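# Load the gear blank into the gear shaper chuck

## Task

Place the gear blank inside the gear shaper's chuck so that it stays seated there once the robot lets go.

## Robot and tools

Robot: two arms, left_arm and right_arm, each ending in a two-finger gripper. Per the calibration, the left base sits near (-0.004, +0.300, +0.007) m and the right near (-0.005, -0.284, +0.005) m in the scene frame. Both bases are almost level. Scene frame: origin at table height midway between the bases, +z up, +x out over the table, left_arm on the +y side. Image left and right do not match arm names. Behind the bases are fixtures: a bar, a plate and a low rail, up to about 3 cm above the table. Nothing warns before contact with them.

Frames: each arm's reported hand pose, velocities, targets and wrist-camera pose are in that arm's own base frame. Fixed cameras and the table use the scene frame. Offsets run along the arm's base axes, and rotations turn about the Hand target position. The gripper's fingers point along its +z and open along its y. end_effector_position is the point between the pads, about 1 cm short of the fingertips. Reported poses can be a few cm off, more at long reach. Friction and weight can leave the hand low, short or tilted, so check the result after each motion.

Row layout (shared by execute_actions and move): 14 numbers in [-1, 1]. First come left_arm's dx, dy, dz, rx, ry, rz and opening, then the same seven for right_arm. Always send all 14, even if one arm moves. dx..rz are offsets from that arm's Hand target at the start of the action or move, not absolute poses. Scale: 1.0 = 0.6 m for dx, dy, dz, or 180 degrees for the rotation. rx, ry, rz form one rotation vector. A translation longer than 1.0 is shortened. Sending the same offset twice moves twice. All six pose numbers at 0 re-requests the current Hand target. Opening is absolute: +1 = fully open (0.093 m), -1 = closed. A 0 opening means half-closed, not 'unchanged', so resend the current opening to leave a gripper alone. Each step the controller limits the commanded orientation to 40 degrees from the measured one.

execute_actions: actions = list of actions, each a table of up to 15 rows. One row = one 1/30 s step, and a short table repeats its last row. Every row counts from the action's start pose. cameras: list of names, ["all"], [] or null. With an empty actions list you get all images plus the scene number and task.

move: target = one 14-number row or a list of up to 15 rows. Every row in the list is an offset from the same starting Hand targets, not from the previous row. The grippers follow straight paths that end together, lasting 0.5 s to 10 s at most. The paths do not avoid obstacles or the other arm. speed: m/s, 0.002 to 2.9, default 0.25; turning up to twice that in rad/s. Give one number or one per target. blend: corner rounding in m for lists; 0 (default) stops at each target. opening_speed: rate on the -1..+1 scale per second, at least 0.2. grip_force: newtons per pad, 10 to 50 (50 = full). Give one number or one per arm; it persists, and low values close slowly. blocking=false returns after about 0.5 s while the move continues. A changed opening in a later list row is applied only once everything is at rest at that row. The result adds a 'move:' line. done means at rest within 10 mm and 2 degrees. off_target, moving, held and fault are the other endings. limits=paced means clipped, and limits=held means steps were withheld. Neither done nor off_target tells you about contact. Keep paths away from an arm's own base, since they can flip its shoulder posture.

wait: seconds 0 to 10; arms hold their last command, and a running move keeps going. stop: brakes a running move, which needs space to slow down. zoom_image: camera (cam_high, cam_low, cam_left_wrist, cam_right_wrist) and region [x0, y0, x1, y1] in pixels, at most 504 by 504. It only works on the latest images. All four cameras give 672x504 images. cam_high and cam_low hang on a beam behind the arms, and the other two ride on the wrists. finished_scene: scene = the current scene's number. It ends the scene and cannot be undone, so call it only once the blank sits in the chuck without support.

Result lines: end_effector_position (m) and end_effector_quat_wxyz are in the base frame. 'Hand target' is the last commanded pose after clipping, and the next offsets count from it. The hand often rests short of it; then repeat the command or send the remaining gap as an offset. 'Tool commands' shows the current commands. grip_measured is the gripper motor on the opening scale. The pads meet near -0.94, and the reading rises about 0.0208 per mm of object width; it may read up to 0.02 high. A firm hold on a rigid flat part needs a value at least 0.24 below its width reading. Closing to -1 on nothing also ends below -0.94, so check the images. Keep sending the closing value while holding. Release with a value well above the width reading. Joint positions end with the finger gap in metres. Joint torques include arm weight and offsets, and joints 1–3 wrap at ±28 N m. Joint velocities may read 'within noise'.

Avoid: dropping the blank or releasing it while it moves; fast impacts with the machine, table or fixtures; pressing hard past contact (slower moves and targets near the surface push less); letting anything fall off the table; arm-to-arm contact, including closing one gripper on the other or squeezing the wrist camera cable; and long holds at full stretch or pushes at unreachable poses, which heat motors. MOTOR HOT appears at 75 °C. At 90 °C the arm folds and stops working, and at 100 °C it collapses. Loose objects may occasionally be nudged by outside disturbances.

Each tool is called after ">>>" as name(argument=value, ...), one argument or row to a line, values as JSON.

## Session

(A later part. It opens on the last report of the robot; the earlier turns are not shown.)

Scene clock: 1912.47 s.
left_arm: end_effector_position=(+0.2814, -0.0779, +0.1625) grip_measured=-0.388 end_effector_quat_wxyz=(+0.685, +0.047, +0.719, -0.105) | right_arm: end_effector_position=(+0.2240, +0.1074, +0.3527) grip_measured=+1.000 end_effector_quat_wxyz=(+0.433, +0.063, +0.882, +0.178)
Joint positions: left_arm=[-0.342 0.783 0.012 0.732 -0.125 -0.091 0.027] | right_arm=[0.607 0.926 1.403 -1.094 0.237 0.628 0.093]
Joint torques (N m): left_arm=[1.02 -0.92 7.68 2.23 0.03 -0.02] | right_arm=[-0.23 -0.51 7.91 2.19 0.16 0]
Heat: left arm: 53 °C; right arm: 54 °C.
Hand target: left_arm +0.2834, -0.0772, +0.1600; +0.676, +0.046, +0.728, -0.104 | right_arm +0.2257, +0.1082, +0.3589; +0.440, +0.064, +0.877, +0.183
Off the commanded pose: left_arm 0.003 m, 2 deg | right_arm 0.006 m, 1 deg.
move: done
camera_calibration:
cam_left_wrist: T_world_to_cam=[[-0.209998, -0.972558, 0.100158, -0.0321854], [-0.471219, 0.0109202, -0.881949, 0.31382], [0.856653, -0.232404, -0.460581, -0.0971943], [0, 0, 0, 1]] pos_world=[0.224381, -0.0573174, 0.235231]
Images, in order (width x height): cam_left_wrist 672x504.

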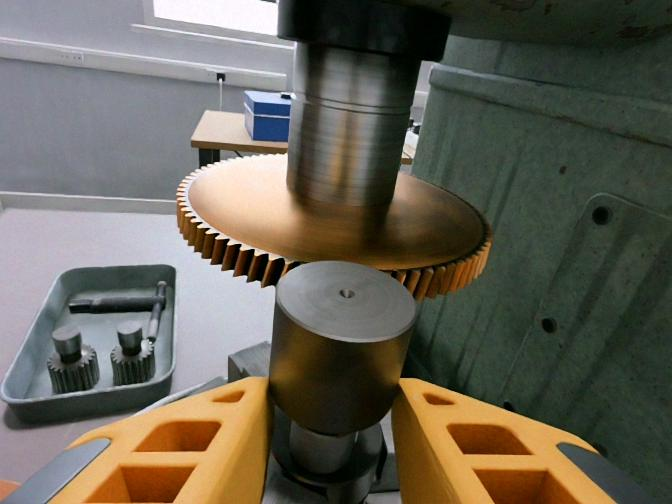

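>>> move(
  target=[
    [0.002,-0.012,-0.008,0,0,0,-0.39,0,0,0,0,0,0,1],
    [0.002,0.004,-0.008,0,0,0,-0.39,0,0,0,0,0,0,1],
    [0.006,0.004,-0.008,0,0,0,-0.39,0,0,0,0,0,0,1],
    [0.006,-0.012,-0.008,0,0,0,-0.39,0,0,0,0,0,0,1],
    [0.010,-0.012,-0.008,0,0,0,-0.39,0,0,0,0,0,0,1],
    [0.010,0.004,-0.008,0,0,0,-0.39,0,0,0,0,0,0,1],
    [0.013,0.004,-0.008,0,0,0,-0.39,0,0,0,0,0,0,1],
    [0.013,-0.010,-0.008,0,0,0,-0.39,0,0,0,0,0,0,1],
  ],
  speed=0.02,
  blend=0.001,
  cameras=["cam_left_wrist"],
)

>>> zoom_image(
  camera="cam_left_wrist",
  region=[260, 400, 390, 504],
)

Scene clock: 1926.50 s.
left_arm: end_effector_position=(+0.2889, -0.0761, +0.1636) grip_measured=-0.388 end_effector_quat_wxyz=(+0.694, +0.037, +0.712, -0.097) | right_arm: end_effector_position=(+0.2240, +0.1074, +0.3527) grip_measured=+1.000 end_effector_quat_wxyz=(+0.433, +0.063, +0.882, +0.178)
Joint positions: left_arm=[-0.344 0.905 0.012 0.875 -0.153 -0.091 0.027] | right_arm=[0.607 0.926 1.403 -1.094 0.237 0.628 0.093]
Joint torques (N m): left_arm=[-1.1 0.24 7.56 2.16 0.1 -0.03] | right_arm=[-0.24 -0.51 7.91 2.19 0.16 0]
Heat: left arm: 52 °C; right arm: 54 °C.
Hand target: left_arm +0.2912, -0.0832, +0.1552; +0.676, +0.046, +0.728, -0.104 | right_arm +0.2257, +0.1082, +0.3589; +0.440, +0.064, +0.877, +0.183
Off the commanded pose: left_arm 0.011 m, 3 deg | right_arm 0.006 m, 1 deg.
move: off_target (left_arm); blend cut to 0.0009 m at target 6, 0.0009 m at target 7
camera_calibration:
cam_left_wrist: T_world_to_cam=[[-0.186385, -0.977121, 0.102443, -0.0365192], [-0.452881, -0.00708411, -0.891543, 0.313271], [0.871871, -0.212565, -0.441199, -0.108696], [0, 0, 0, 1]] pos_world=[0.229836, -0.0565693, 0.235079]
Images, in order (width x height): cam_left_wrist 672x504.

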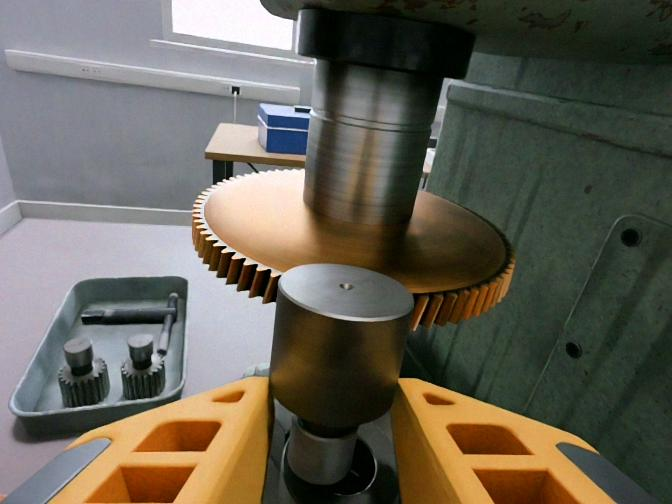

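Scaled by 3.877 from the camera's 672x504 image, which has a finer 960x720 frame.

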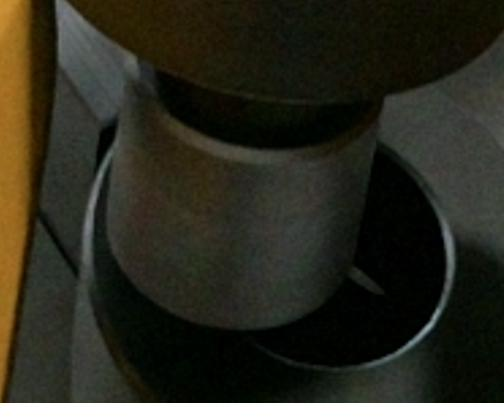

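>>> move(
  target=[
    [0,0,0,0,0,0,-0.62,0,0,0,0,0,0,1],
    [-0.004,0,0.025,0.007,0.03,0,-0.62,0,0,0,0,0,0,1],
  ],
  speed=0.05,
  cameras=["cam_left_wrist"],
)

>>> zoom_image(
  camera="cam_left_wrist",
  region=[210, 250, 460, 504],
)

Scene clock: 1957.63 s.
left_arm: end_effector_position=(+0.2885, -0.0780, +0.1650) grip_measured=-0.570 end_effector_quat_wxyz=(+0.643, +0.046, +0.759, -0.086) | right_arm: end_effector_position=(+0.2240, +0.1074, +0.3527) grip_measured=+1.000 end_effector_quat_wxyz=(+0.433, +0.063, +0.882, +0.178)
Joint positions: left_arm=[-0.352 0.73 0.141 0.429 -0.156 -0.099 0.018] | right_arm=[0.607 0.926 1.403 -1.094 0.237 0.628 0.093]
Joint torques (N m): left_arm=[-0.73 -1.26 8.73 2.43 0.07 -0.08] | right_arm=[-0.21 -0.49 7.91 2.19 0.15 0]
Heat: left arm: 52 °C; right arm: 54 °C.
Hand target: left_arm +0.2888, -0.0832, +0.1701; +0.640, +0.049, +0.760, -0.098 | right_arm +0.2257, +0.1082, +0.3589; +0.440, +0.064, +0.877, +0.183
Off the commanded pose: left_arm 0.007 m, 1 deg | right_arm 0.006 m, 1 deg.
move: done
camera_calibration:
cam_left_wrist: T_world_to_cam=[[-0.177765, -0.980222, 0.0869737, -0.0387311], [-0.56911, 0.0303002, -0.821703, 0.339274], [0.802816, -0.195567, -0.56324, -0.0666454], [0, 0, 0, 1]] pos_world=[0.239703, -0.0612788, 0.244614]
Images, in order (width x height): cam_left_wrist 672x504.

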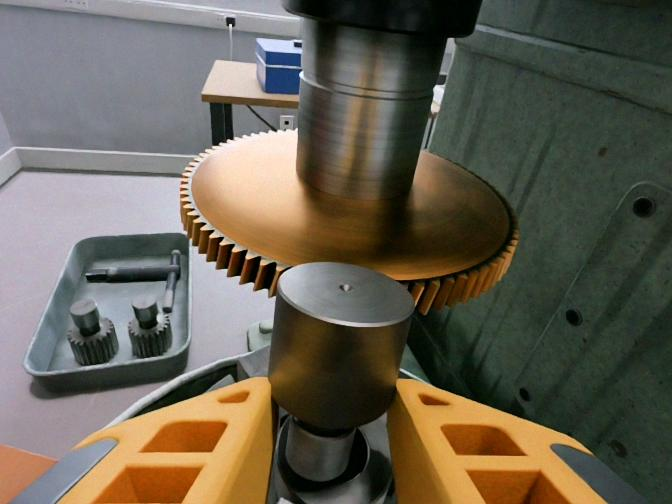

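Scaled by 1.984 from the camera's 672x504 image, which has a finer 960x720 frame.

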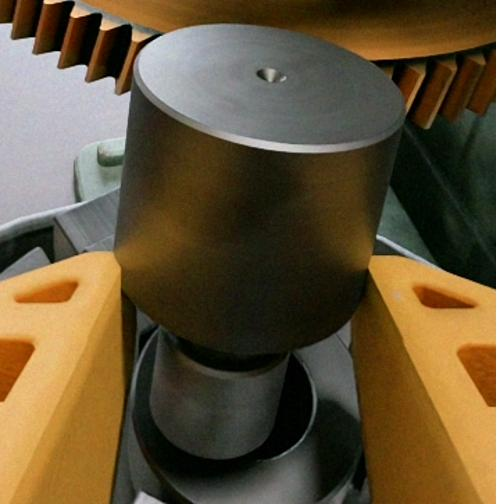

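>>> move(
  target=[
    [-0.003,-0.004,0.015,0,0,0,-0.62,0,0,0,0,0,0,1],
    [-0.003,-0.004,0.015,0,0,0,-0.40,0,0,0,0,0,0,1],
    [0.012,-0.006,0.015,0,0,0,-0.40,0,0,0,0,0,0,1],
  ],
  speed=0.03,
  cameras=["cam_left_wrist"],
)

>>> zoom_image(
  camera="cam_left_wrist",
  region=[210, 250, 460, 504],
)

Scene clock: 1986.77 s.
left_arm: end_effector_position=(+0.2899, -0.0838, +0.1611) grip_measured=-0.398 end_effector_quat_wxyz=(+0.624, +0.053, +0.774, -0.087) | right_arm: end_effector_position=(+0.2240, +0.1074, +0.3527) grip_measured=+1.000 end_effector_quat_wxyz=(+0.433, +0.063, +0.882, +0.178)
Joint positions: left_arm=[-0.371 0.753 0.177 0.366 -0.16 -0.104 0.026] | right_arm=[0.607 0.926 1.403 -1.094 0.237 0.628 0.093]
Joint torques (N m): left_arm=[0.54 -0.27 9.59 3.04 0.04 -0.05] | right_arm=[-0.21 -0.51 7.9 2.19 0.15 0.01]
Heat: left arm: 53 °C; right arm: 54 °C.
Hand target: left_arm +0.2960, -0.0868, +0.1792; +0.640, +0.049, +0.760, -0.098 | right_arm +0.2257, +0.1082, +0.3589; +0.440, +0.064, +0.877, +0.183
Off the commanded pose: left_arm 0.019 m, 3 deg | right_arm 0.006 m, 1 deg.
move: off_target (left_arm); target 2's new opening was sent with left_arm's hand 0.015 m and 2 deg from that target
camera_calibration:
cam_left_wrist: T_world_to_cam=[[-0.187081, -0.978851, 0.0827726, -0.0402862], [-0.606374, 0.0487773, -0.793682, 0.34483], [0.772859, -0.198674, -0.602675, -0.0564074], [0, 0, 0, 1]] pos_world=[0.245154, -0.0674608, 0.243024]
Images, in order (width x height): cam_left_wrist 672x504.

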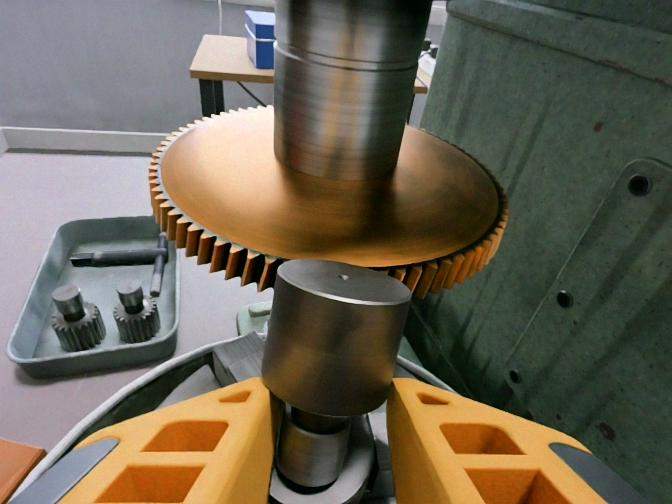

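Scaled by 1.984 from the camera's 672x504 image, which has a finer 960x720 frame.

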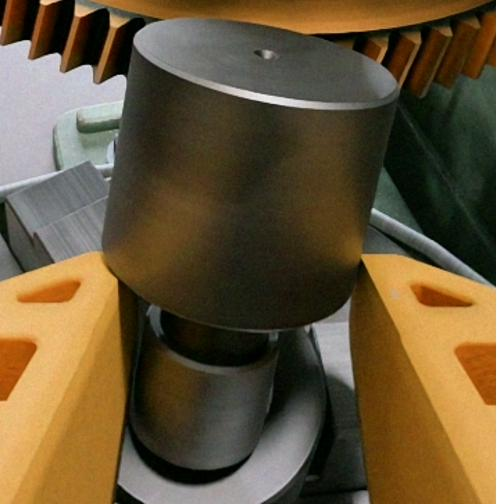

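>>> move(
  target=[
    [-0.006,0.003,-0.014,0,0,0,-0.40,0,0,0,0,0,0,1],
    [-0.006,0.003,-0.014,0,0,0,-0.25,0,0,0,0,0,0,1],
  ],
  speed=0.03,
  cameras=["cam_left_wrist"],
)

>>> zoom_image(
  camera="cam_left_wrist",
  region=[210, 250, 460, 504],
)

Scene clock: 2000.93 s.
left_arm: end_effector_position=(+0.2917, -0.0849, +0.1716) grip_measured=-0.252 end_effector_quat_wxyz=(+0.641, +0.050, +0.761, -0.093) | right_arm: end_effector_position=(+0.2240, +0.1074, +0.3527) grip_measured=+1.000 end_effector_quat_wxyz=(+0.433, +0.063, +0.882, +0.178)
Joint positions: left_arm=[-0.371 0.753 0.177 0.41 -0.158 -0.104 0.033] | right_arm=[0.607 0.926 1.403 -1.094 0.237 0.628 0.093]
Joint torques (N m): left_arm=[0.8 -0.2 6.57 2.93 0.07 -0.03] | right_arm=[-0.23 -0.53 7.91 2.2 0.15 0]
Heat: left arm: 55 °C; right arm: 54 °C.
Hand target: left_arm +0.2924, -0.0850, +0.1708; +0.640, +0.049, +0.760, -0.098 | right_arm +0.2257, +0.1082, +0.3589; +0.440, +0.064, +0.877, +0.183
Off the commanded pose: left_arm 0.001 m, 1 deg | right_arm 0.006 m, 1 deg.
move: done; target 2's new opening was sent with left_arm's hand 0.010 m and 3 deg from that target
camera_calibration:
cam_left_wrist: T_world_to_cam=[[-0.192868, -0.976985, 0.0911159, -0.0415109], [-0.572887, 0.03673, -0.818811, 0.347821], [0.79662, -0.210121, -0.566786, -0.0657442], [0, 0, 0, 1]] pos_world=[0.243629, -0.0671453, 0.251319]
Images, in order (width x height): cam_left_wrist 672x504.

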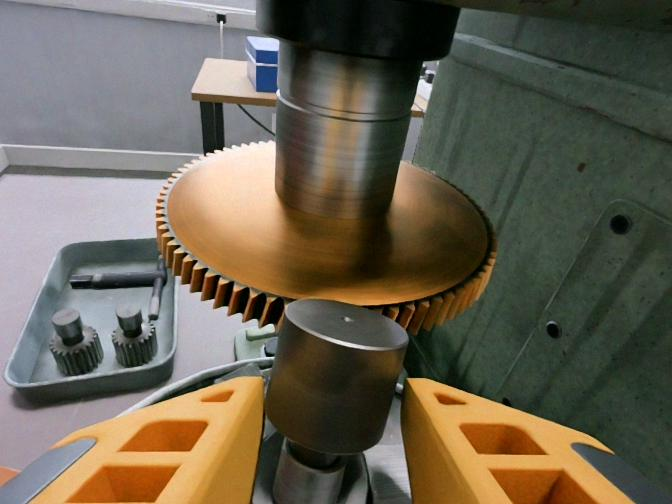

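Scaled by 1.984 from the camera's 672x504 image, which has a finer 960x720 frame.

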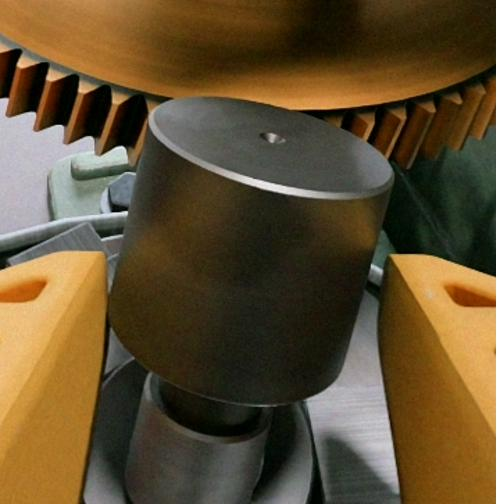

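>>> move(
  target=[
    [-0.09,0.02,0.012,0,0,0,0,0,0,0,0,0,0,1],
  ],
  speed=0.1,
  cameras=["cam_left_wrist"],
)

>>> zoom_image(
  camera="cam_left_wrist",
  region=[230, 230, 450, 450],
)

Scene clock: 2006.10 s.
left_arm: end_effector_position=(+0.2396, -0.0730, +0.1781) grip_measured=-0.002 end_effector_quat_wxyz=(+0.642, +0.053, +0.759, -0.095) | right_arm: end_effector_position=(+0.2240, +0.1074, +0.3527) grip_measured=+1.000 end_effector_quat_wxyz=(+0.433, +0.063, +0.882, +0.178)
Joint positions: left_arm=[-0.45 0.242 0.161 -0.082 -0.23 -0.116 0.045] | right_arm=[0.607 0.926 1.403 -1.094 0.237 0.628 0.093]
Joint torques (N m): left_arm=[-0.65 0.57 7.2 2.63 -0.14 -0.06] | right_arm=[-0.21 -0.51 7.92 2.19 0.16 0]
Heat: left arm: 55 °C; right arm: 54 °C.
Hand target: left_arm +0.2384, -0.0730, +0.1781; +0.640, +0.049, +0.760, -0.098 | right_arm +0.2257, +0.1082, +0.3589; +0.440, +0.064, +0.877, +0.183
Off the commanded pose: left_arm 0.001 m, 1 deg | right_arm 0.006 m, 1 deg.
move: done
camera_calibration:
cam_left_wrist: T_world_to_cam=[[-0.199391, -0.975621, 0.0916909, -0.038965], [-0.569419, 0.0392041, -0.821112, 0.322626], [0.7975, -0.215933, -0.563354, -0.0193051], [0, 0, 0, 1]] pos_world=[0.191336, -0.054832, 0.25761]
Images, in order (width x height): cam_left_wrist 672x504.

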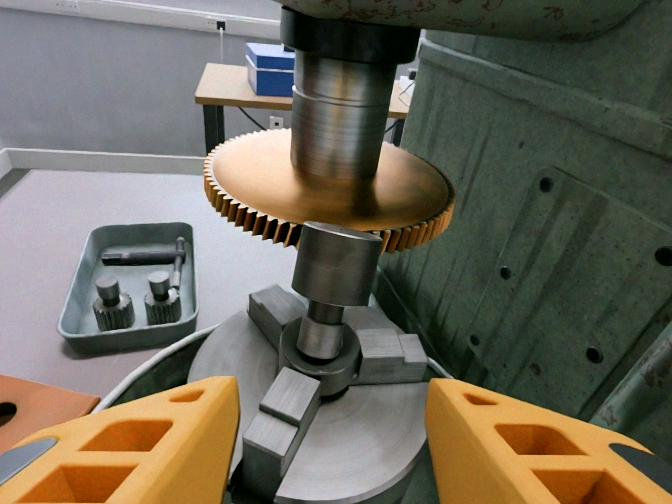

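Scaled by 2.291 from the camera's 672x504 image, which has a finer 960x720 frame.

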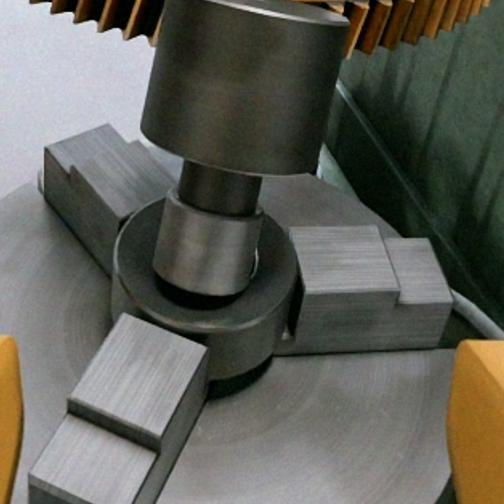

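>>> zoom_image(
  camera="cam_left_wrist",
  region=[270, 200, 410, 370],
)

Scaled by 2.965 from the camera's 672x504 image, which has a finer 960x720 frame.

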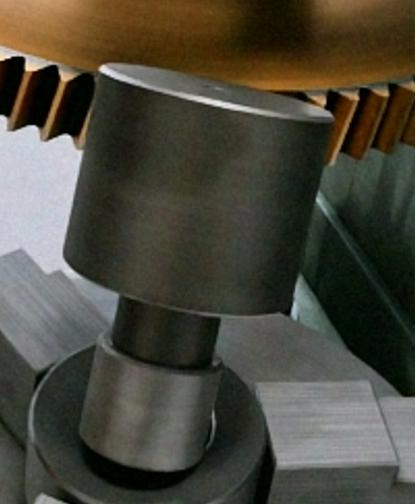

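>>> move(
  target=[0.021,-0.0017,0.057,0.0921,0.1316,-0.0237,0,0,0,0,0,0,0,1],
  speed=0.2,
  cameras=["cam_left_wrist"],
)

Scene clock: 2058.03 s.
left_arm: end_effector_position=(+0.2502, -0.0736, +0.2048) grip_measured=-0.002 end_effector_quat_wxyz=(+0.452, +0.142, +0.881, -0.018) | right_arm: end_effector_position=(+0.2240, +0.1074, +0.3527) grip_measured=+1.000 end_effector_quat_wxyz=(+0.433, +0.063, +0.882, +0.178)
Joint positions: left_arm=[-0.379 0.722 0.725 -0.644 -0.145 0.014 0.045] | right_arm=[0.607 0.926 1.403 -1.094 0.237 0.628 0.093]
Joint torques (N m): left_arm=[0.8 0.08 8.87 2.34 0.03 0.14] | right_arm=[-0.24 -0.5 7.91 2.19 0.16 0]
Heat: left arm: 54 °C; right arm: 54 °C.
Hand target: left_arm +0.2510, -0.0740, +0.2121; +0.453, +0.147, +0.879, -0.019 | right_arm +0.2257, +0.1082, +0.3589; +0.440, +0.064, +0.877, +0.183
Off the commanded pose: left_arm 0.008 m, 1 deg | right_arm 0.006 m, 1 deg.
move: done
camera_calibration:
cam_left_wrist: T_world_to_cam=[[-0.258263, -0.962254, -0.085839, 0.0121492], [-0.840301, 0.26759, -0.471477, 0.363623], [0.47665, -0.0496344, -0.877691, 0.144057], [0, 0, 0, 1]] pos_world=[0.240025, -0.0784612, 0.29892]
Images, in order (width x height): cam_left_wrist 672x504.

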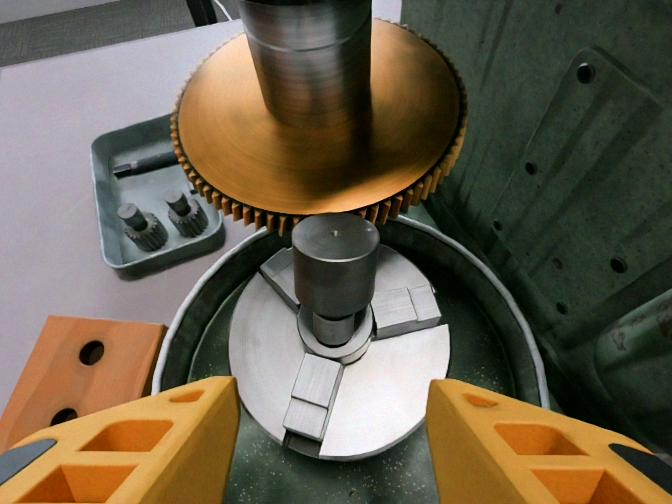

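>>> move(
  target=[
    [0.06,-0.011,-0.030,0,0,0,0,0,0,0,0,0,0,1],
    [0.084,-0.0162,-0.042,0,0,0,0,0,0,0,0,0,0,1],
  ],
  speed=0.08,
  cameras=["cam_left_wrist"],
)

Scene clock: 2070.67 s.
left_arm: end_effector_position=(+0.3012, -0.0837, +0.1930) grip_measured=-0.002 end_effector_quat_wxyz=(+0.459, +0.141, +0.877, -0.019) | right_arm: end_effector_position=(+0.2240, +0.1074, +0.3527) grip_measured=+1.000 end_effector_quat_wxyz=(+0.433, +0.063, +0.882, +0.178)
Joint positions: left_arm=[-0.326 0.936 0.725 -0.409 -0.102 0.045 0.045] | right_arm=[0.607 0.926 1.403 -1.094 0.237 0.628 0.093]
Joint torques (N m): left_arm=[0.65 -1.62 5.86 2.62 0.03 0.14] | right_arm=[-0.21 -0.5 7.92 2.19 0.16 0]
Heat: left arm: 53 °C; right arm: 54 °C.
Hand target: left_arm +0.3014, -0.0838, +0.1870; +0.453, +0.147, +0.879, -0.019 | right_arm +0.2257, +0.1082, +0.3589; +0.440, +0.064, +0.877, +0.183
Off the commanded pose: left_arm 0.006 m, 1 deg | right_arm 0.006 m, 1 deg.
move: done
camera_calibration:
cam_left_wrist: T_world_to_cam=[[-0.256332, -0.962927, -0.0840603, 0.0136581], [-0.832955, 0.264177, -0.486205, 0.403945], [0.490387, -0.0546113, -0.869792, 0.102717], [0, 0, 0, 1]] pos_world=[0.289598, -0.0879517, 0.286891]
Images, in order (width x height): cam_left_wrist 672x504.

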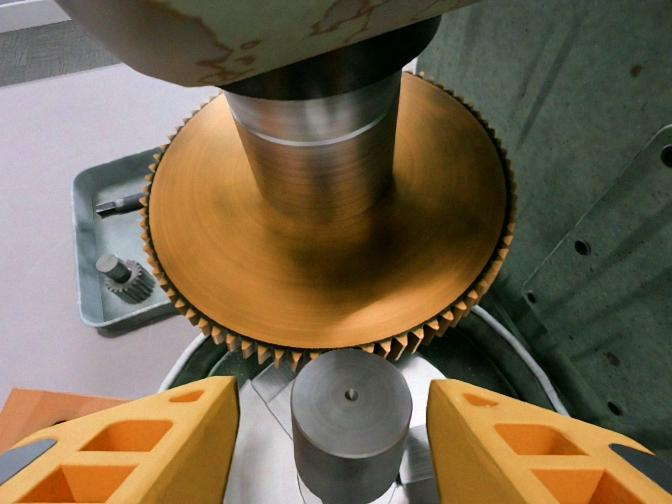

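>>> move(
  target=[
    [-0.002,-0.006,-0.033,0,0,0,0,0,0,0,0,0,0,1],
  ],
  speed=0.06,
  cameras=["cam_left_wrist"],
)

Scene clock: 2076.33 s.
left_arm: end_effector_position=(+0.3011, -0.0855, +0.1749) grip_measured=-0.002 end_effector_quat_wxyz=(+0.460, +0.143, +0.876, -0.021) | right_arm: end_effector_position=(+0.2240, +0.1074, +0.3527) grip_measured=+1.000 end_effector_quat_wxyz=(+0.433, +0.063, +0.882, +0.178)
Joint positions: left_arm=[-0.331 0.936 0.65 -0.33 -0.102 0.045 0.045] | right_arm=[0.607 0.926 1.403 -1.094 0.237 0.628 0.093]
Joint torques (N m): left_arm=[-0.8 -1.32 5.72 2.62 -0.12 0.03] | right_arm=[-0.23 -0.49 7.92 2.19 0.16 0]
Heat: left arm: 53 °C; right arm: 54 °C.
Hand target: left_arm +0.3003, -0.0874, +0.1673; +0.454, +0.147, +0.879, -0.019 | right_arm +0.2257, +0.1082, +0.3589; +0.440, +0.064, +0.877, +0.183
Off the commanded pose: left_arm 0.008 m, 1 deg | right_arm 0.006 m, 1 deg.
move: done
camera_calibration:
cam_left_wrist: T_world_to_cam=[[-0.261483, -0.96157, -0.0837257, 0.0119021], [-0.829698, 0.268248, -0.489535, 0.39549], [0.493181, -0.0585382, -0.867955, 0.0854672], [0, 0, 0, 1]] pos_world=[0.289099, -0.0896416, 0.268784]
Images, in order (width x height): cam_left_wrist 672x504.

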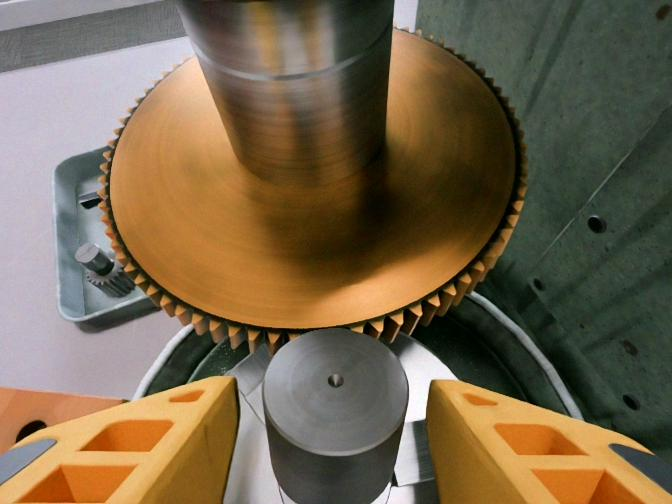

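>>> move(
  target=[0,0,0,0,0,0,-0.62,0,0,0,0,0,0,1],
  opening_speed=0.6,
  cameras=["cam_left_wrist"],
)

Scene clock: 2079.97 s.
left_arm: end_effector_position=(+0.3012, -0.0855, +0.1750) grip_measured=-0.463 end_effector_quat_wxyz=(+0.461, +0.143, +0.876, -0.021) | right_arm: end_effector_position=(+0.2240, +0.1074, +0.3527) grip_measured=+1.000 end_effector_quat_wxyz=(+0.433, +0.063, +0.882, +0.178)
Joint positions: left_arm=[-0.331 0.936 0.65 -0.33 -0.102 0.045 0.023] | right_arm=[0.607 0.926 1.403 -1.094 0.237 0.628 0.093]
Joint torques (N m): left_arm=[-0.8 -1.36 5.67 2.63 -0.12 0.04] | right_arm=[-0.23 -0.53 7.91 2.19 0.16 0]
Heat: left arm: 53 °C; right arm: 54 °C.
Hand target: left_arm +0.3003, -0.0874, +0.1673; +0.454, +0.147, +0.879, -0.019 | right_arm +0.2257, +0.1082, +0.3589; +0.440, +0.064, +0.877, +0.183
Off the commanded pose: left_arm 0.008 m, 1 deg | right_arm 0.006 m, 1 deg.
move: done
camera_calibration:
cam_left_wrist: T_world_to_cam=[[-0.261443, -0.961583, -0.0836996, 0.0118905], [-0.829343, 0.268156, -0.490187, 0.395602], [0.4938, -0.0587403, -0.867589, 0.0852581], [0, 0, 0, 1]] pos_world=[0.289098, -0.0896412, 0.268883]
Images, in order (width x height): cam_left_wrist 672x504.

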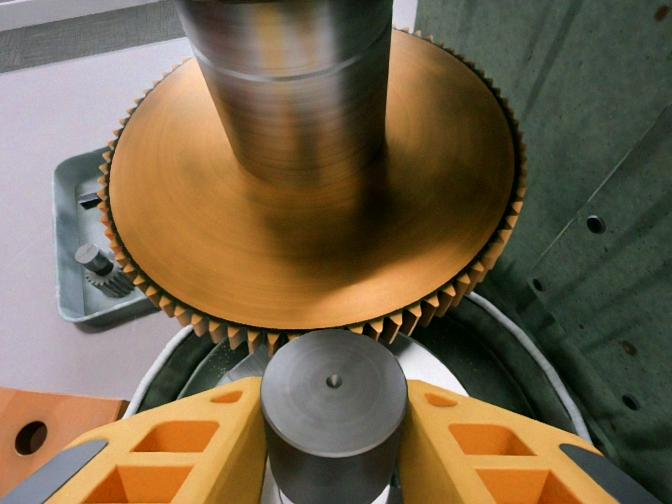

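>>> move(
  target=[
    [-0.025,0.003,0.03,0,0,0,-0.62,0,0,0,0,0,0,1],
    [-0.033,0.008,0.058,-0.0533,-0.1268,-0.006,-0.62,0,0,0,0,0,0,1],
  ],
  speed=0.1,
  blend=0.01,
  cameras=["cam_left_wrist"],
)

>>> zoom_image(
  camera="cam_left_wrist",
  region=[210, 250, 460, 504],
)

Scene clock: 2090.37 s.
left_arm: end_effector_position=(+0.2787, -0.0820, +0.1936) grip_measured=-0.477 end_effector_quat_wxyz=(+0.612, +0.124, +0.779, -0.058) | right_arm: end_effector_position=(+0.2240, +0.1074, +0.3527) grip_measured=+1.000 end_effector_quat_wxyz=(+0.433, +0.063, +0.882, +0.178)
Joint positions: left_arm=[-0.329 0.61 0.323 0.04 -0.074 0.045 0.022] | right_arm=[0.607 0.926 1.403 -1.094 0.237 0.628 0.093]
Joint torques (N m): left_arm=[0.75 -0.96 6.31 3.35 0.08 -0.09] | right_arm=[-0.24 -0.53 7.9 2.19 0.16 0]
Heat: left arm: 54 °C; right arm: 54 °C.
Hand target: left_arm +0.2804, -0.0826, +0.2022; +0.629, +0.118, +0.766, -0.067 | right_arm +0.2257, +0.1082, +0.3589; +0.440, +0.064, +0.877, +0.183
Off the commanded pose: left_arm 0.009 m, 3 deg | right_arm 0.006 m, 1 deg.
move: off_target (left_arm)
camera_calibration:
cam_left_wrist: T_world_to_cam=[[-0.261075, -0.964159, -0.0473088, 0.00357555], [-0.604282, 0.201453, -0.770882, 0.371294], [0.752783, -0.17267, -0.635218, -0.0137792], [0, 0, 0, 1]] pos_world=[0.235673, -0.07373, 0.27764]
Images, in order (width x height): cam_left_wrist 672x504.

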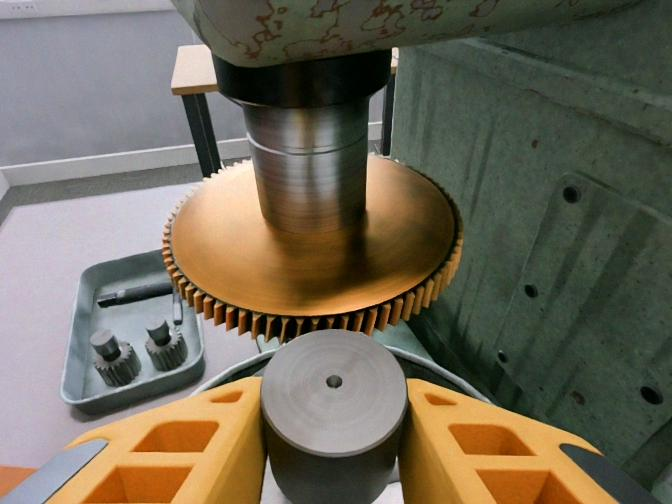

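Scaled by 1.984 from the camera's 672x504 image, which has a finer 960x720 frame.

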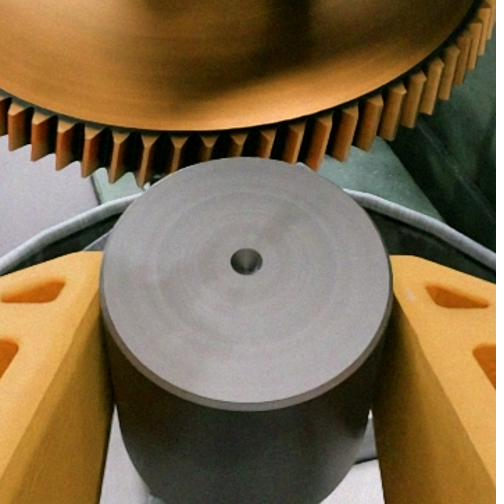

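>>> move(
  target=[
    [0.02,0.005,-0.014,-0.0055,0.001,0,-0.62,0,0,0,0,0,0,1],
  ],
  speed=0.06,
  cameras=["cam_left_wrist"],
)

>>> zoom_image(
  camera="cam_left_wrist",
  region=[210, 250, 460, 504],
)

Scene clock: 2125.13 s.
left_arm: end_effector_position=(+0.2902, -0.0788, +0.1873) grip_measured=-0.477 end_effector_quat_wxyz=(+0.615, +0.117, +0.777, -0.066) | right_arm: end_effector_position=(+0.2240, +0.1074, +0.3527) grip_measured=+1.000 end_effector_quat_wxyz=(+0.433, +0.063, +0.882, +0.178)
Joint positions: left_arm=[-0.276 0.684 0.301 0.146 -0.019 0.038 0.022] | right_arm=[0.607 0.926 1.403 -1.094 0.237 0.628 0.093]
Joint torques (N m): left_arm=[0.68 -0.5 6.32 3.34 0.07 -0.07] | right_arm=[-0.23 -0.51 7.92 2.19 0.16 0]
Heat: left arm: 55 °C; right arm: 54 °C.
Hand target: left_arm +0.2924, -0.0795, +0.1936; +0.628, +0.112, +0.766, -0.074 | right_arm +0.2257, +0.1082, +0.3589; +0.440, +0.064, +0.877, +0.183
Off the commanded pose: left_arm 0.007 m, 2 deg | right_arm 0.006 m, 1 deg.
move: done
camera_calibration:
cam_left_wrist: T_world_to_cam=[[-0.259251, -0.965427, -0.0271789, 0.00502853], [-0.601331, 0.183372, -0.777673, 0.371798], [0.755771, -0.185269, -0.628081, -0.0290947], [0, 0, 0, 1]] pos_world=[0.246866, -0.0687129, 0.271]
Images, in order (width x height): cam_left_wrist 672x504.

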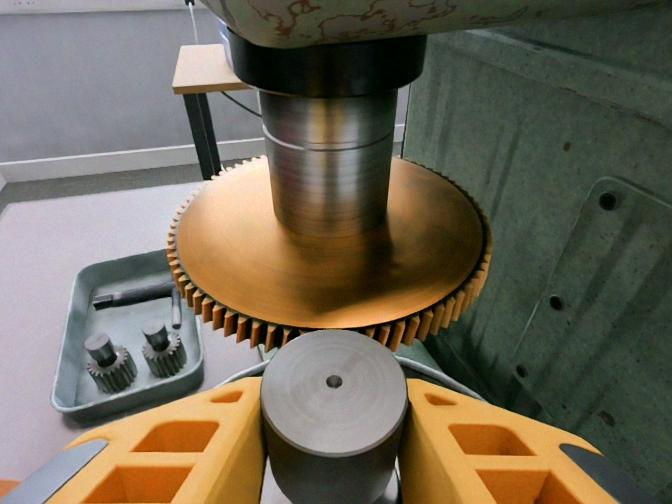

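Scaled by 1.984 from the camera's 672x504 image, which has a finer 960x720 frame.

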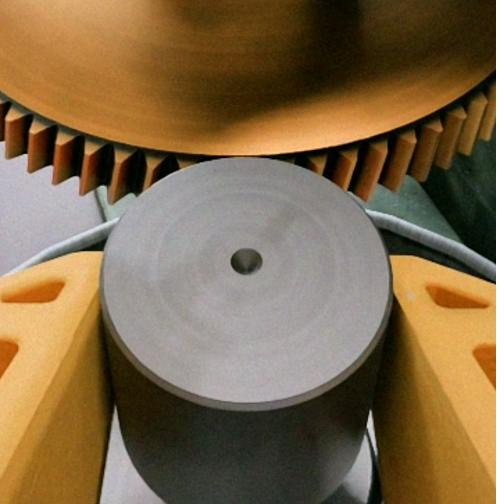

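>>> move(
  target=[
    [0.002,-0.006,-0.02,0,0,0,-0.62,0,0,0,0,0,0,1],
  ],
  speed=0.04,
  cameras=["cam_left_wrist"],
)

>>> zoom_image(
  camera="cam_left_wrist",
  region=[210, 250, 460, 504],
)

Scene clock: 2131.00 s.
left_arm: end_effector_position=(+0.2926, -0.0812, +0.1779) grip_measured=-0.477 end_effector_quat_wxyz=(+0.618, +0.117, +0.774, -0.069) | right_arm: end_effector_position=(+0.2240, +0.1074, +0.3527) grip_measured=+1.000 end_effector_quat_wxyz=(+0.433, +0.063, +0.882, +0.178)
Joint positions: left_arm=[-0.282 0.718 0.26 0.23 -0.021 0.033 0.022] | right_arm=[0.607 0.926 1.403 -1.094 0.237 0.628 0.093]
Joint torques (N m): left_arm=[-0.8 -0.51 6.22 3.28 -0.12 -0.07] | right_arm=[-0.23 -0.49 7.9 2.2 0.16 0]
Heat: left arm: 55 °C; right arm: 54 °C.
Hand target: left_arm +0.2936, -0.0831, +0.1818; +0.629, +0.112, +0.766, -0.074 | right_arm +0.2257, +0.1082, +0.3589; +0.440, +0.064, +0.877, +0.183
Off the commanded pose: left_arm 0.004 m, 2 deg | right_arm 0.006 m, 1 deg.
move: done
camera_calibration:
cam_left_wrist: T_world_to_cam=[[-0.262522, -0.964654, -0.0229238, 0.00332877], [-0.594614, 0.180438, -0.783503, 0.365135], [0.759945, -0.192056, -0.620965, -0.0402352], [0, 0, 0, 1]] pos_world=[0.248565, -0.0704006, 0.261176]
Images, in order (width x height): cam_left_wrist 672x504.

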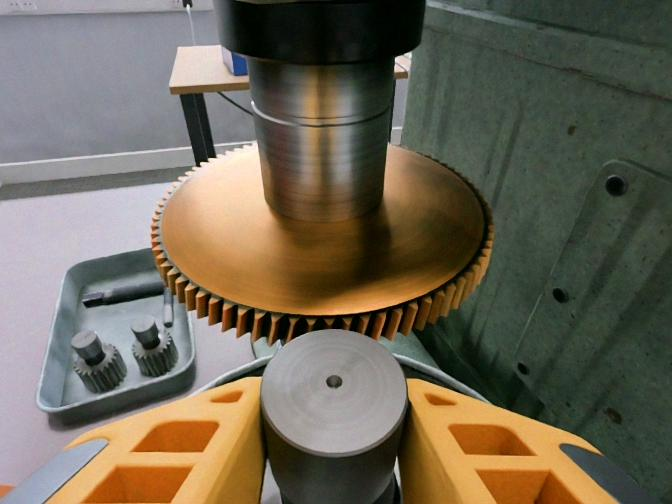

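Scaled by 1.984 from the camera's 672x504 image, which has a finer 960x720 frame.

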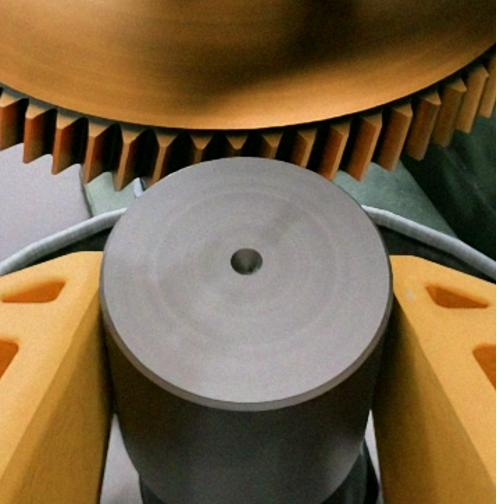

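>>> move(
  target=[
    [-0.002,-0.002,-0.012,0,0.003,0,-0.62,0,0,0,0,0,0,1],
  ],
  speed=0.03,
  cameras=["cam_left_wrist"],
)

>>> zoom_image(
  camera="cam_left_wrist",
  region=[250, 400, 420, 504],
)

Scene clock: 2137.60 s.
left_arm: end_effector_position=(+0.2928, -0.0823, +0.1772) grip_measured=-0.477 end_effector_quat_wxyz=(+0.624, +0.114, +0.770, -0.070) | right_arm: end_effector_position=(+0.2240, +0.1074, +0.3527) grip_measured=+1.000 end_effector_quat_wxyz=(+0.433, +0.063, +0.882, +0.178)
Joint positions: left_arm=[-0.292 0.725 0.244 0.268 -0.033 0.029 0.022] | right_arm=[0.607 0.926 1.403 -1.094 0.237 0.628 0.093]
Joint torques (N m): left_arm=[-0.87 -0.4 5.86 3.06 -0.11 -0.08] | right_arm=[-0.23 -0.51 7.91 2.19 0.15 0.01]
Heat: left arm: 56 °C; right arm: 54 °C.
Hand target: left_arm +0.2924, -0.0844, +0.1744; +0.625, +0.112, +0.769, -0.075 | right_arm +0.2257, +0.1082, +0.3589; +0.440, +0.064, +0.877, +0.183
Off the commanded pose: left_arm 0.003 m, 1 deg | right_arm 0.006 m, 1 deg.
move: done
camera_calibration:
cam_left_wrist: T_world_to_cam=[[-0.259645, -0.965482, -0.0207104, 0.00103408], [-0.58385, 0.174024, -0.792991, 0.362935], [0.769222, -0.193804, -0.608882, -0.0461251], [0, 0, 0, 1]] pos_world=[0.247649, -0.0711002, 0.259741]
Images, in order (width x height): cam_left_wrist 672x504.

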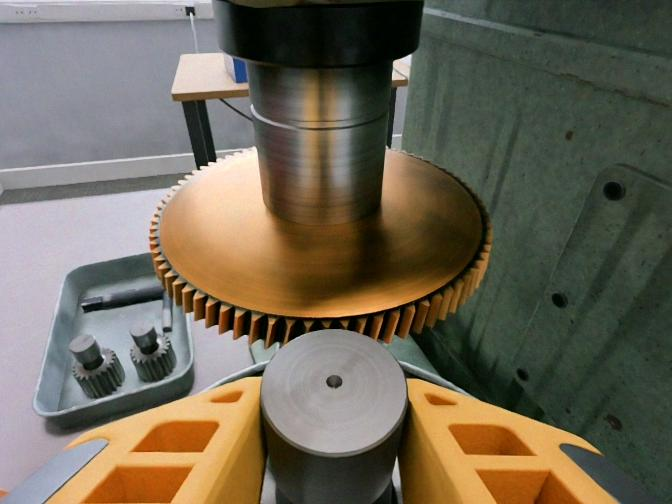

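Scaled by 2.965 from the camera's 672x504 image, which has a finer 960x720 frame.

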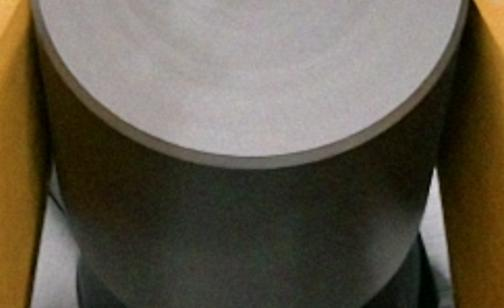

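>>> move(
  target=[
    [-0.003,-0.002,-0.012,0,0.005,0,-0.62,0,0,0,0,0,0,1],
  ],
  speed=0.03,
  cameras=["cam_left_wrist"],
)

>>> zoom_image(
  camera="cam_left_wrist",
  region=[250, 400, 420, 504],
)

Scene clock: 2141.77 s.
left_arm: end_effector_position=(+0.2927, -0.0821, +0.1770) grip_measured=-0.478 end_effector_quat_wxyz=(+0.628, +0.110, +0.767, -0.068) | right_arm: end_effector_position=(+0.2240, +0.1074, +0.3527) grip_measured=+1.000 end_effector_quat_wxyz=(+0.433, +0.063, +0.882, +0.178)
Joint positions: left_arm=[-0.301 0.725 0.233 0.288 -0.049 0.023 0.022] | right_arm=[0.607 0.926 1.403 -1.094 0.237 0.628 0.093]
Joint torques (N m): left_arm=[-1.03 -0.12 5.6 2.83 -0.04 -0.08] | right_arm=[-0.2 -0.53 7.88 2.19 0.15 0]
Heat: left arm: 56 °C; right arm: 54 °C.
Hand target: left_arm +0.2906, -0.0855, +0.1674; +0.619, +0.111, +0.774, -0.075 | right_arm +0.2257, +0.1082, +0.3589; +0.440, +0.064, +0.877, +0.183
Off the commanded pose: left_arm 0.011 m, 2 deg | right_arm 0.006 m, 1 deg.
move: off_target (left_arm)
camera_calibration:
cam_left_wrist: T_world_to_cam=[[-0.251363, -0.967715, -0.018536, -0.00182815], [-0.577961, 0.165431, -0.79912, 0.361258], [0.776388, -0.190156, -0.600885, -0.0493244], [0, 0, 0, 1]] pos_world=[0.246628, -0.0709119, 0.259016]
Images, in order (width x height): cam_left_wrist 672x504.

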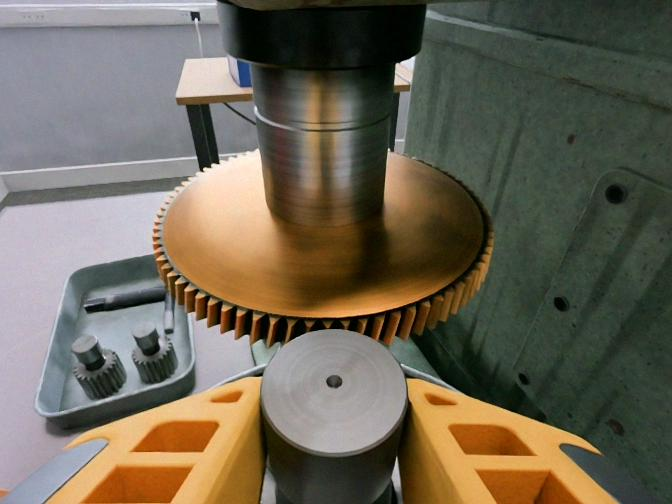

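Scaled by 2.965 from the camera's 672x504 image, which has a finer 960x720 frame.

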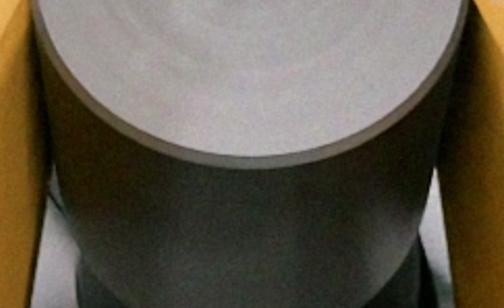

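>>> move(
  target=[
    [-0.001,0.008,0.002,0,0.0,0,-0.62,0,0,0,0,0,0,1],
    [-0.004,0.008,0.002,0,0.0,0,-0.62,0,0,0,0,0,0,1],
    [-0.004,-0.004,0.002,0,0.0,0,-0.62,0,0,0,0,0,0,1],
    [-0.007,-0.004,0.002,0,0,0,-0.62,0,0,0,0,0,0,1],
    [-0.007,0.008,0.002,0,0,0,-0.62,0,0,0,0,0,0,1],
    [-0.010,0.008,0.002,0,0,0,-0.62,0,0,0,0,0,0,1],
    [-0.010,-0.004,0.002,0,0,0,-0.62,0,0,0,0,0,0,1],
    [-0.013,-0.004,0.002,0,0,0,-0.62,0,0,0,0,0,0,1],
    [-0.013,0.008,0.002,0,0,0,-0.62,0,0,0,0,0,0,1],
  ],
  speed=0.02,
  blend=0.0008,
  cameras=["cam_left_wrist"],
)

>>> zoom_image(
  camera="cam_left_wrist",
  region=[250, 400, 420, 504],
)

Scene clock: 2151.53 s.
left_arm: end_effector_position=(+0.2856, -0.0821, +0.1771) grip_measured=-0.478 end_effector_quat_wxyz=(+0.627, +0.111, +0.768, -0.074) | right_arm: end_effector_position=(+0.2240, +0.1074, +0.3527) grip_measured=+1.000 end_effector_quat_wxyz=(+0.433, +0.063, +0.882, +0.178)
Joint positions: left_arm=[-0.304 0.668 0.226 0.237 -0.042 0.017 0.022] | right_arm=[0.607 0.926 1.403 -1.094 0.237 0.628 0.093]
Joint torques (N m): left_arm=[0.75 -1.39 5.45 2.66 0.06 0] | right_arm=[-0.21 -0.5 7.91 2.19 0.16 0]
Heat: left arm: 55 °C; right arm: 54 °C.
Hand target: left_arm +0.2828, -0.0807, +0.1684; +0.619, +0.111, +0.774, -0.075 | right_arm +0.2257, +0.1082, +0.3589; +0.440, +0.064, +0.877, +0.183
Off the commanded pose: left_arm 0.009 m, 1 deg | right_arm 0.006 m, 1 deg.
move: done
camera_calibration:
cam_left_wrist: T_world_to_cam=[[-0.259655, -0.965641, -0.0108274, -0.00245032], [-0.579957, 0.164892, -0.797785, 0.357554], [0.772159, -0.200869, -0.602845, -0.0431454], [0, 0, 0, 1]] pos_world=[0.240045, -0.0699905, 0.259214]
Images, in order (width x height): cam_left_wrist 672x504.

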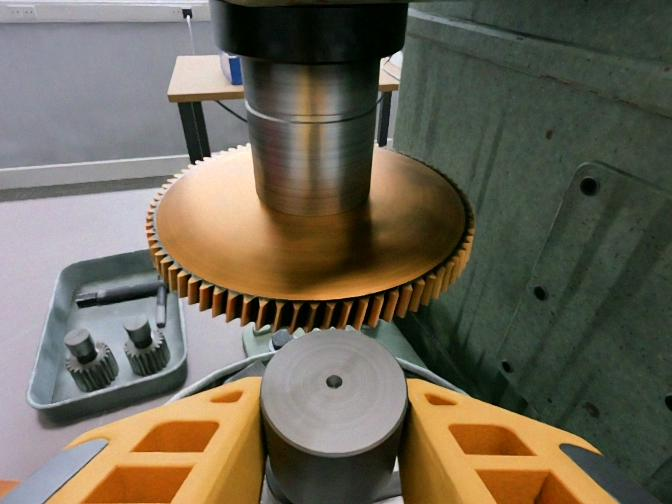

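Scaled by 2.965 from the camera's 672x504 image, which has a finer 960x720 frame.

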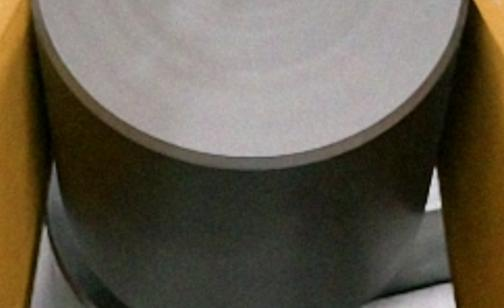

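>>> move(
  target=[
    [0.0,0.0,-0.016,0,0.004,0,-0.62,0,0,0,0,0,0,1],
    [0.004,-0.008,-0.016,0,0.004,0,-0.62,0,0,0,0,0,0,1],
    [0.006,0.003,-0.016,0,0.004,0,-0.62,0,0,0,0,0,0,1],
    [0.008,-0.008,-0.016,0,0.004,0,-0.62,0,0,0,0,0,0,1],
    [0.010,0.003,-0.016,0,0.004,0,-0.62,0,0,0,0,0,0,1],
    [0.012,-0.008,-0.016,0,0.004,0,-0.62,0,0,0,0,0,0,1],
    [0.014,0.003,-0.016,0,0.004,0,-0.62,0,0,0,0,0,0,1],
  ],
  speed=0.02,
  blend=0.0008,
  cameras=["cam_left_wrist"],
)

>>> zoom_image(
  camera="cam_left_wrist",
  region=[250, 400, 420, 504],
)

Scene clock: 2162.07 s.
left_arm: end_effector_position=(+0.2923, -0.0829, +0.1753) grip_measured=-0.478 end_effector_quat_wxyz=(+0.635, +0.112, +0.760, -0.083) | right_arm: end_effector_position=(+0.2240, +0.1074, +0.3527) grip_measured=+1.000 end_effector_quat_wxyz=(+0.433, +0.063, +0.882, +0.178)
Joint positions: left_arm=[-0.276 0.729 0.205 0.344 0.001 0.016 0.022] | right_arm=[0.607 0.926 1.403 -1.094 0.237 0.628 0.093]
Joint torques (N m): left_arm=[1.02 0.13 6.02 2.37 -0.06 0.06] | right_arm=[-0.23 -0.49 7.9 2.19 0.15 0]
Heat: left arm: 54 °C; right arm: 54 °C.
Hand target: left_arm +0.2912, -0.0790, +0.1589; +0.614, +0.111, +0.778, -0.076 | right_arm +0.2257, +0.1082, +0.3589; +0.440, +0.064, +0.877, +0.183
Off the commanded pose: left_arm 0.017 m, 3 deg | right_arm 0.006 m, 1 deg.
move: off_target (left_arm)
camera_calibration:
cam_left_wrist: T_world_to_cam=[[-0.273238, -0.961946, -0.000963782, 0.00099987], [-0.560667, 0.16007, -0.812423, 0.356652], [0.781661, -0.221445, -0.583068, -0.0574594], [0, 0, 0, 1]] pos_world=[0.24515, -0.0688515, 0.256251]
Images, in order (width x height): cam_left_wrist 672x504.

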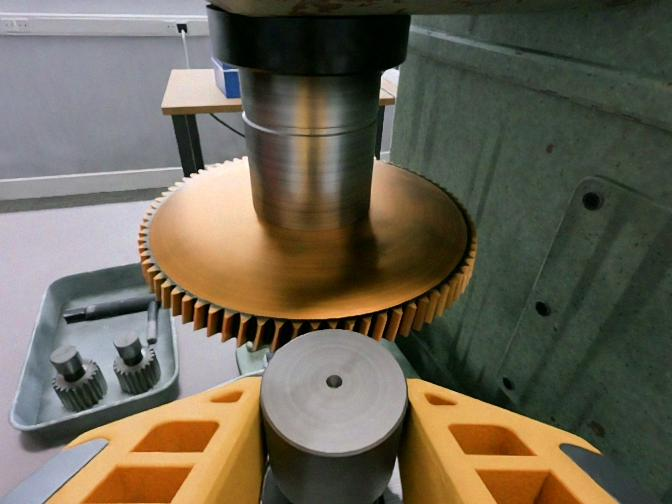

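Scaled by 2.965 from the camera's 672x504 image, which has a finer 960x720 frame.

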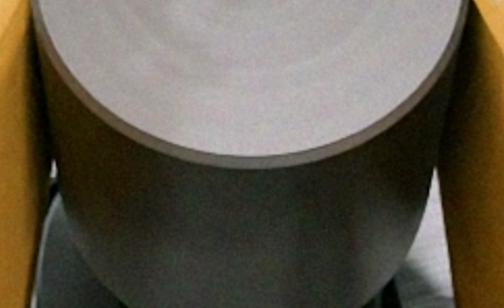

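>>> move(
  target=[
    [0.002,-0.004,-0.004,0.005,0.022,0,-0.62,0,0,0,0,0,0,1],
  ],
  speed=0.03,
  cameras=["cam_left_wrist"],
)

>>> zoom_image(
  camera="cam_left_wrist",
  region=[250, 400, 420, 504],
)

Scene clock: 2170.77 s.
left_arm: end_effector_position=(+0.2934, -0.0833, +0.1745) grip_measured=-0.478 end_effector_quat_wxyz=(+0.619, +0.114, +0.773, -0.082) | right_arm: end_effector_position=(+0.2240, +0.1074, +0.3527) grip_measured=+1.000 end_effector_quat_wxyz=(+0.433, +0.063, +0.882, +0.178)
Joint positions: left_arm=[-0.276 0.736 0.244 0.27 0.001 0.016 0.022] | right_arm=[0.607 0.926 1.403 -1.094 0.237 0.628 0.093]
Joint torques (N m): left_arm=[-0.12 0.7 7.86 1.9 -0.16 0.01] | right_arm=[-0.2 -0.51 7.91 2.19 0.15 0]
Heat: left arm: 54 °C; right arm: 54 °C.
Hand target: left_arm +0.2924, -0.0814, +0.1565; +0.586, +0.113, +0.799, -0.074 | right_arm +0.2257, +0.1082, +0.3589; +0.440, +0.064, +0.877, +0.183
Off the commanded pose: left_arm 0.018 m, 5 deg | right_arm 0.006 m, 1 deg.
move: off_target (left_arm)
camera_calibration:
cam_left_wrist: T_world_to_cam=[[-0.273665, -0.961825, -0.000848757, 0.00103907], [-0.592619, 0.169311, -0.787488, 0.362518], [0.757569, -0.215005, -0.61633, -0.0454918], [0, 0, 0, 1]] pos_world=[0.249582, -0.0701598, 0.257441]
Images, in order (width x height): cam_left_wrist 672x504.

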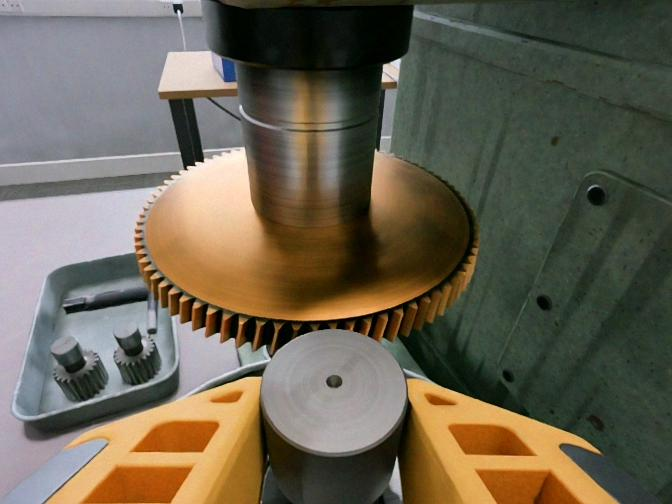

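Scaled by 2.965 from the camera's 672x504 image, which has a finer 960x720 frame.

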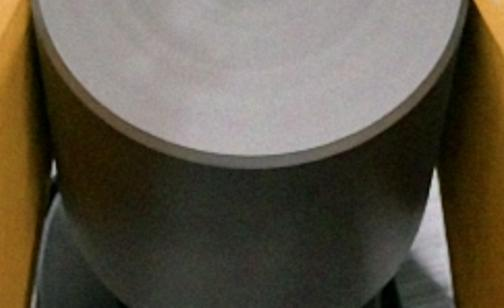

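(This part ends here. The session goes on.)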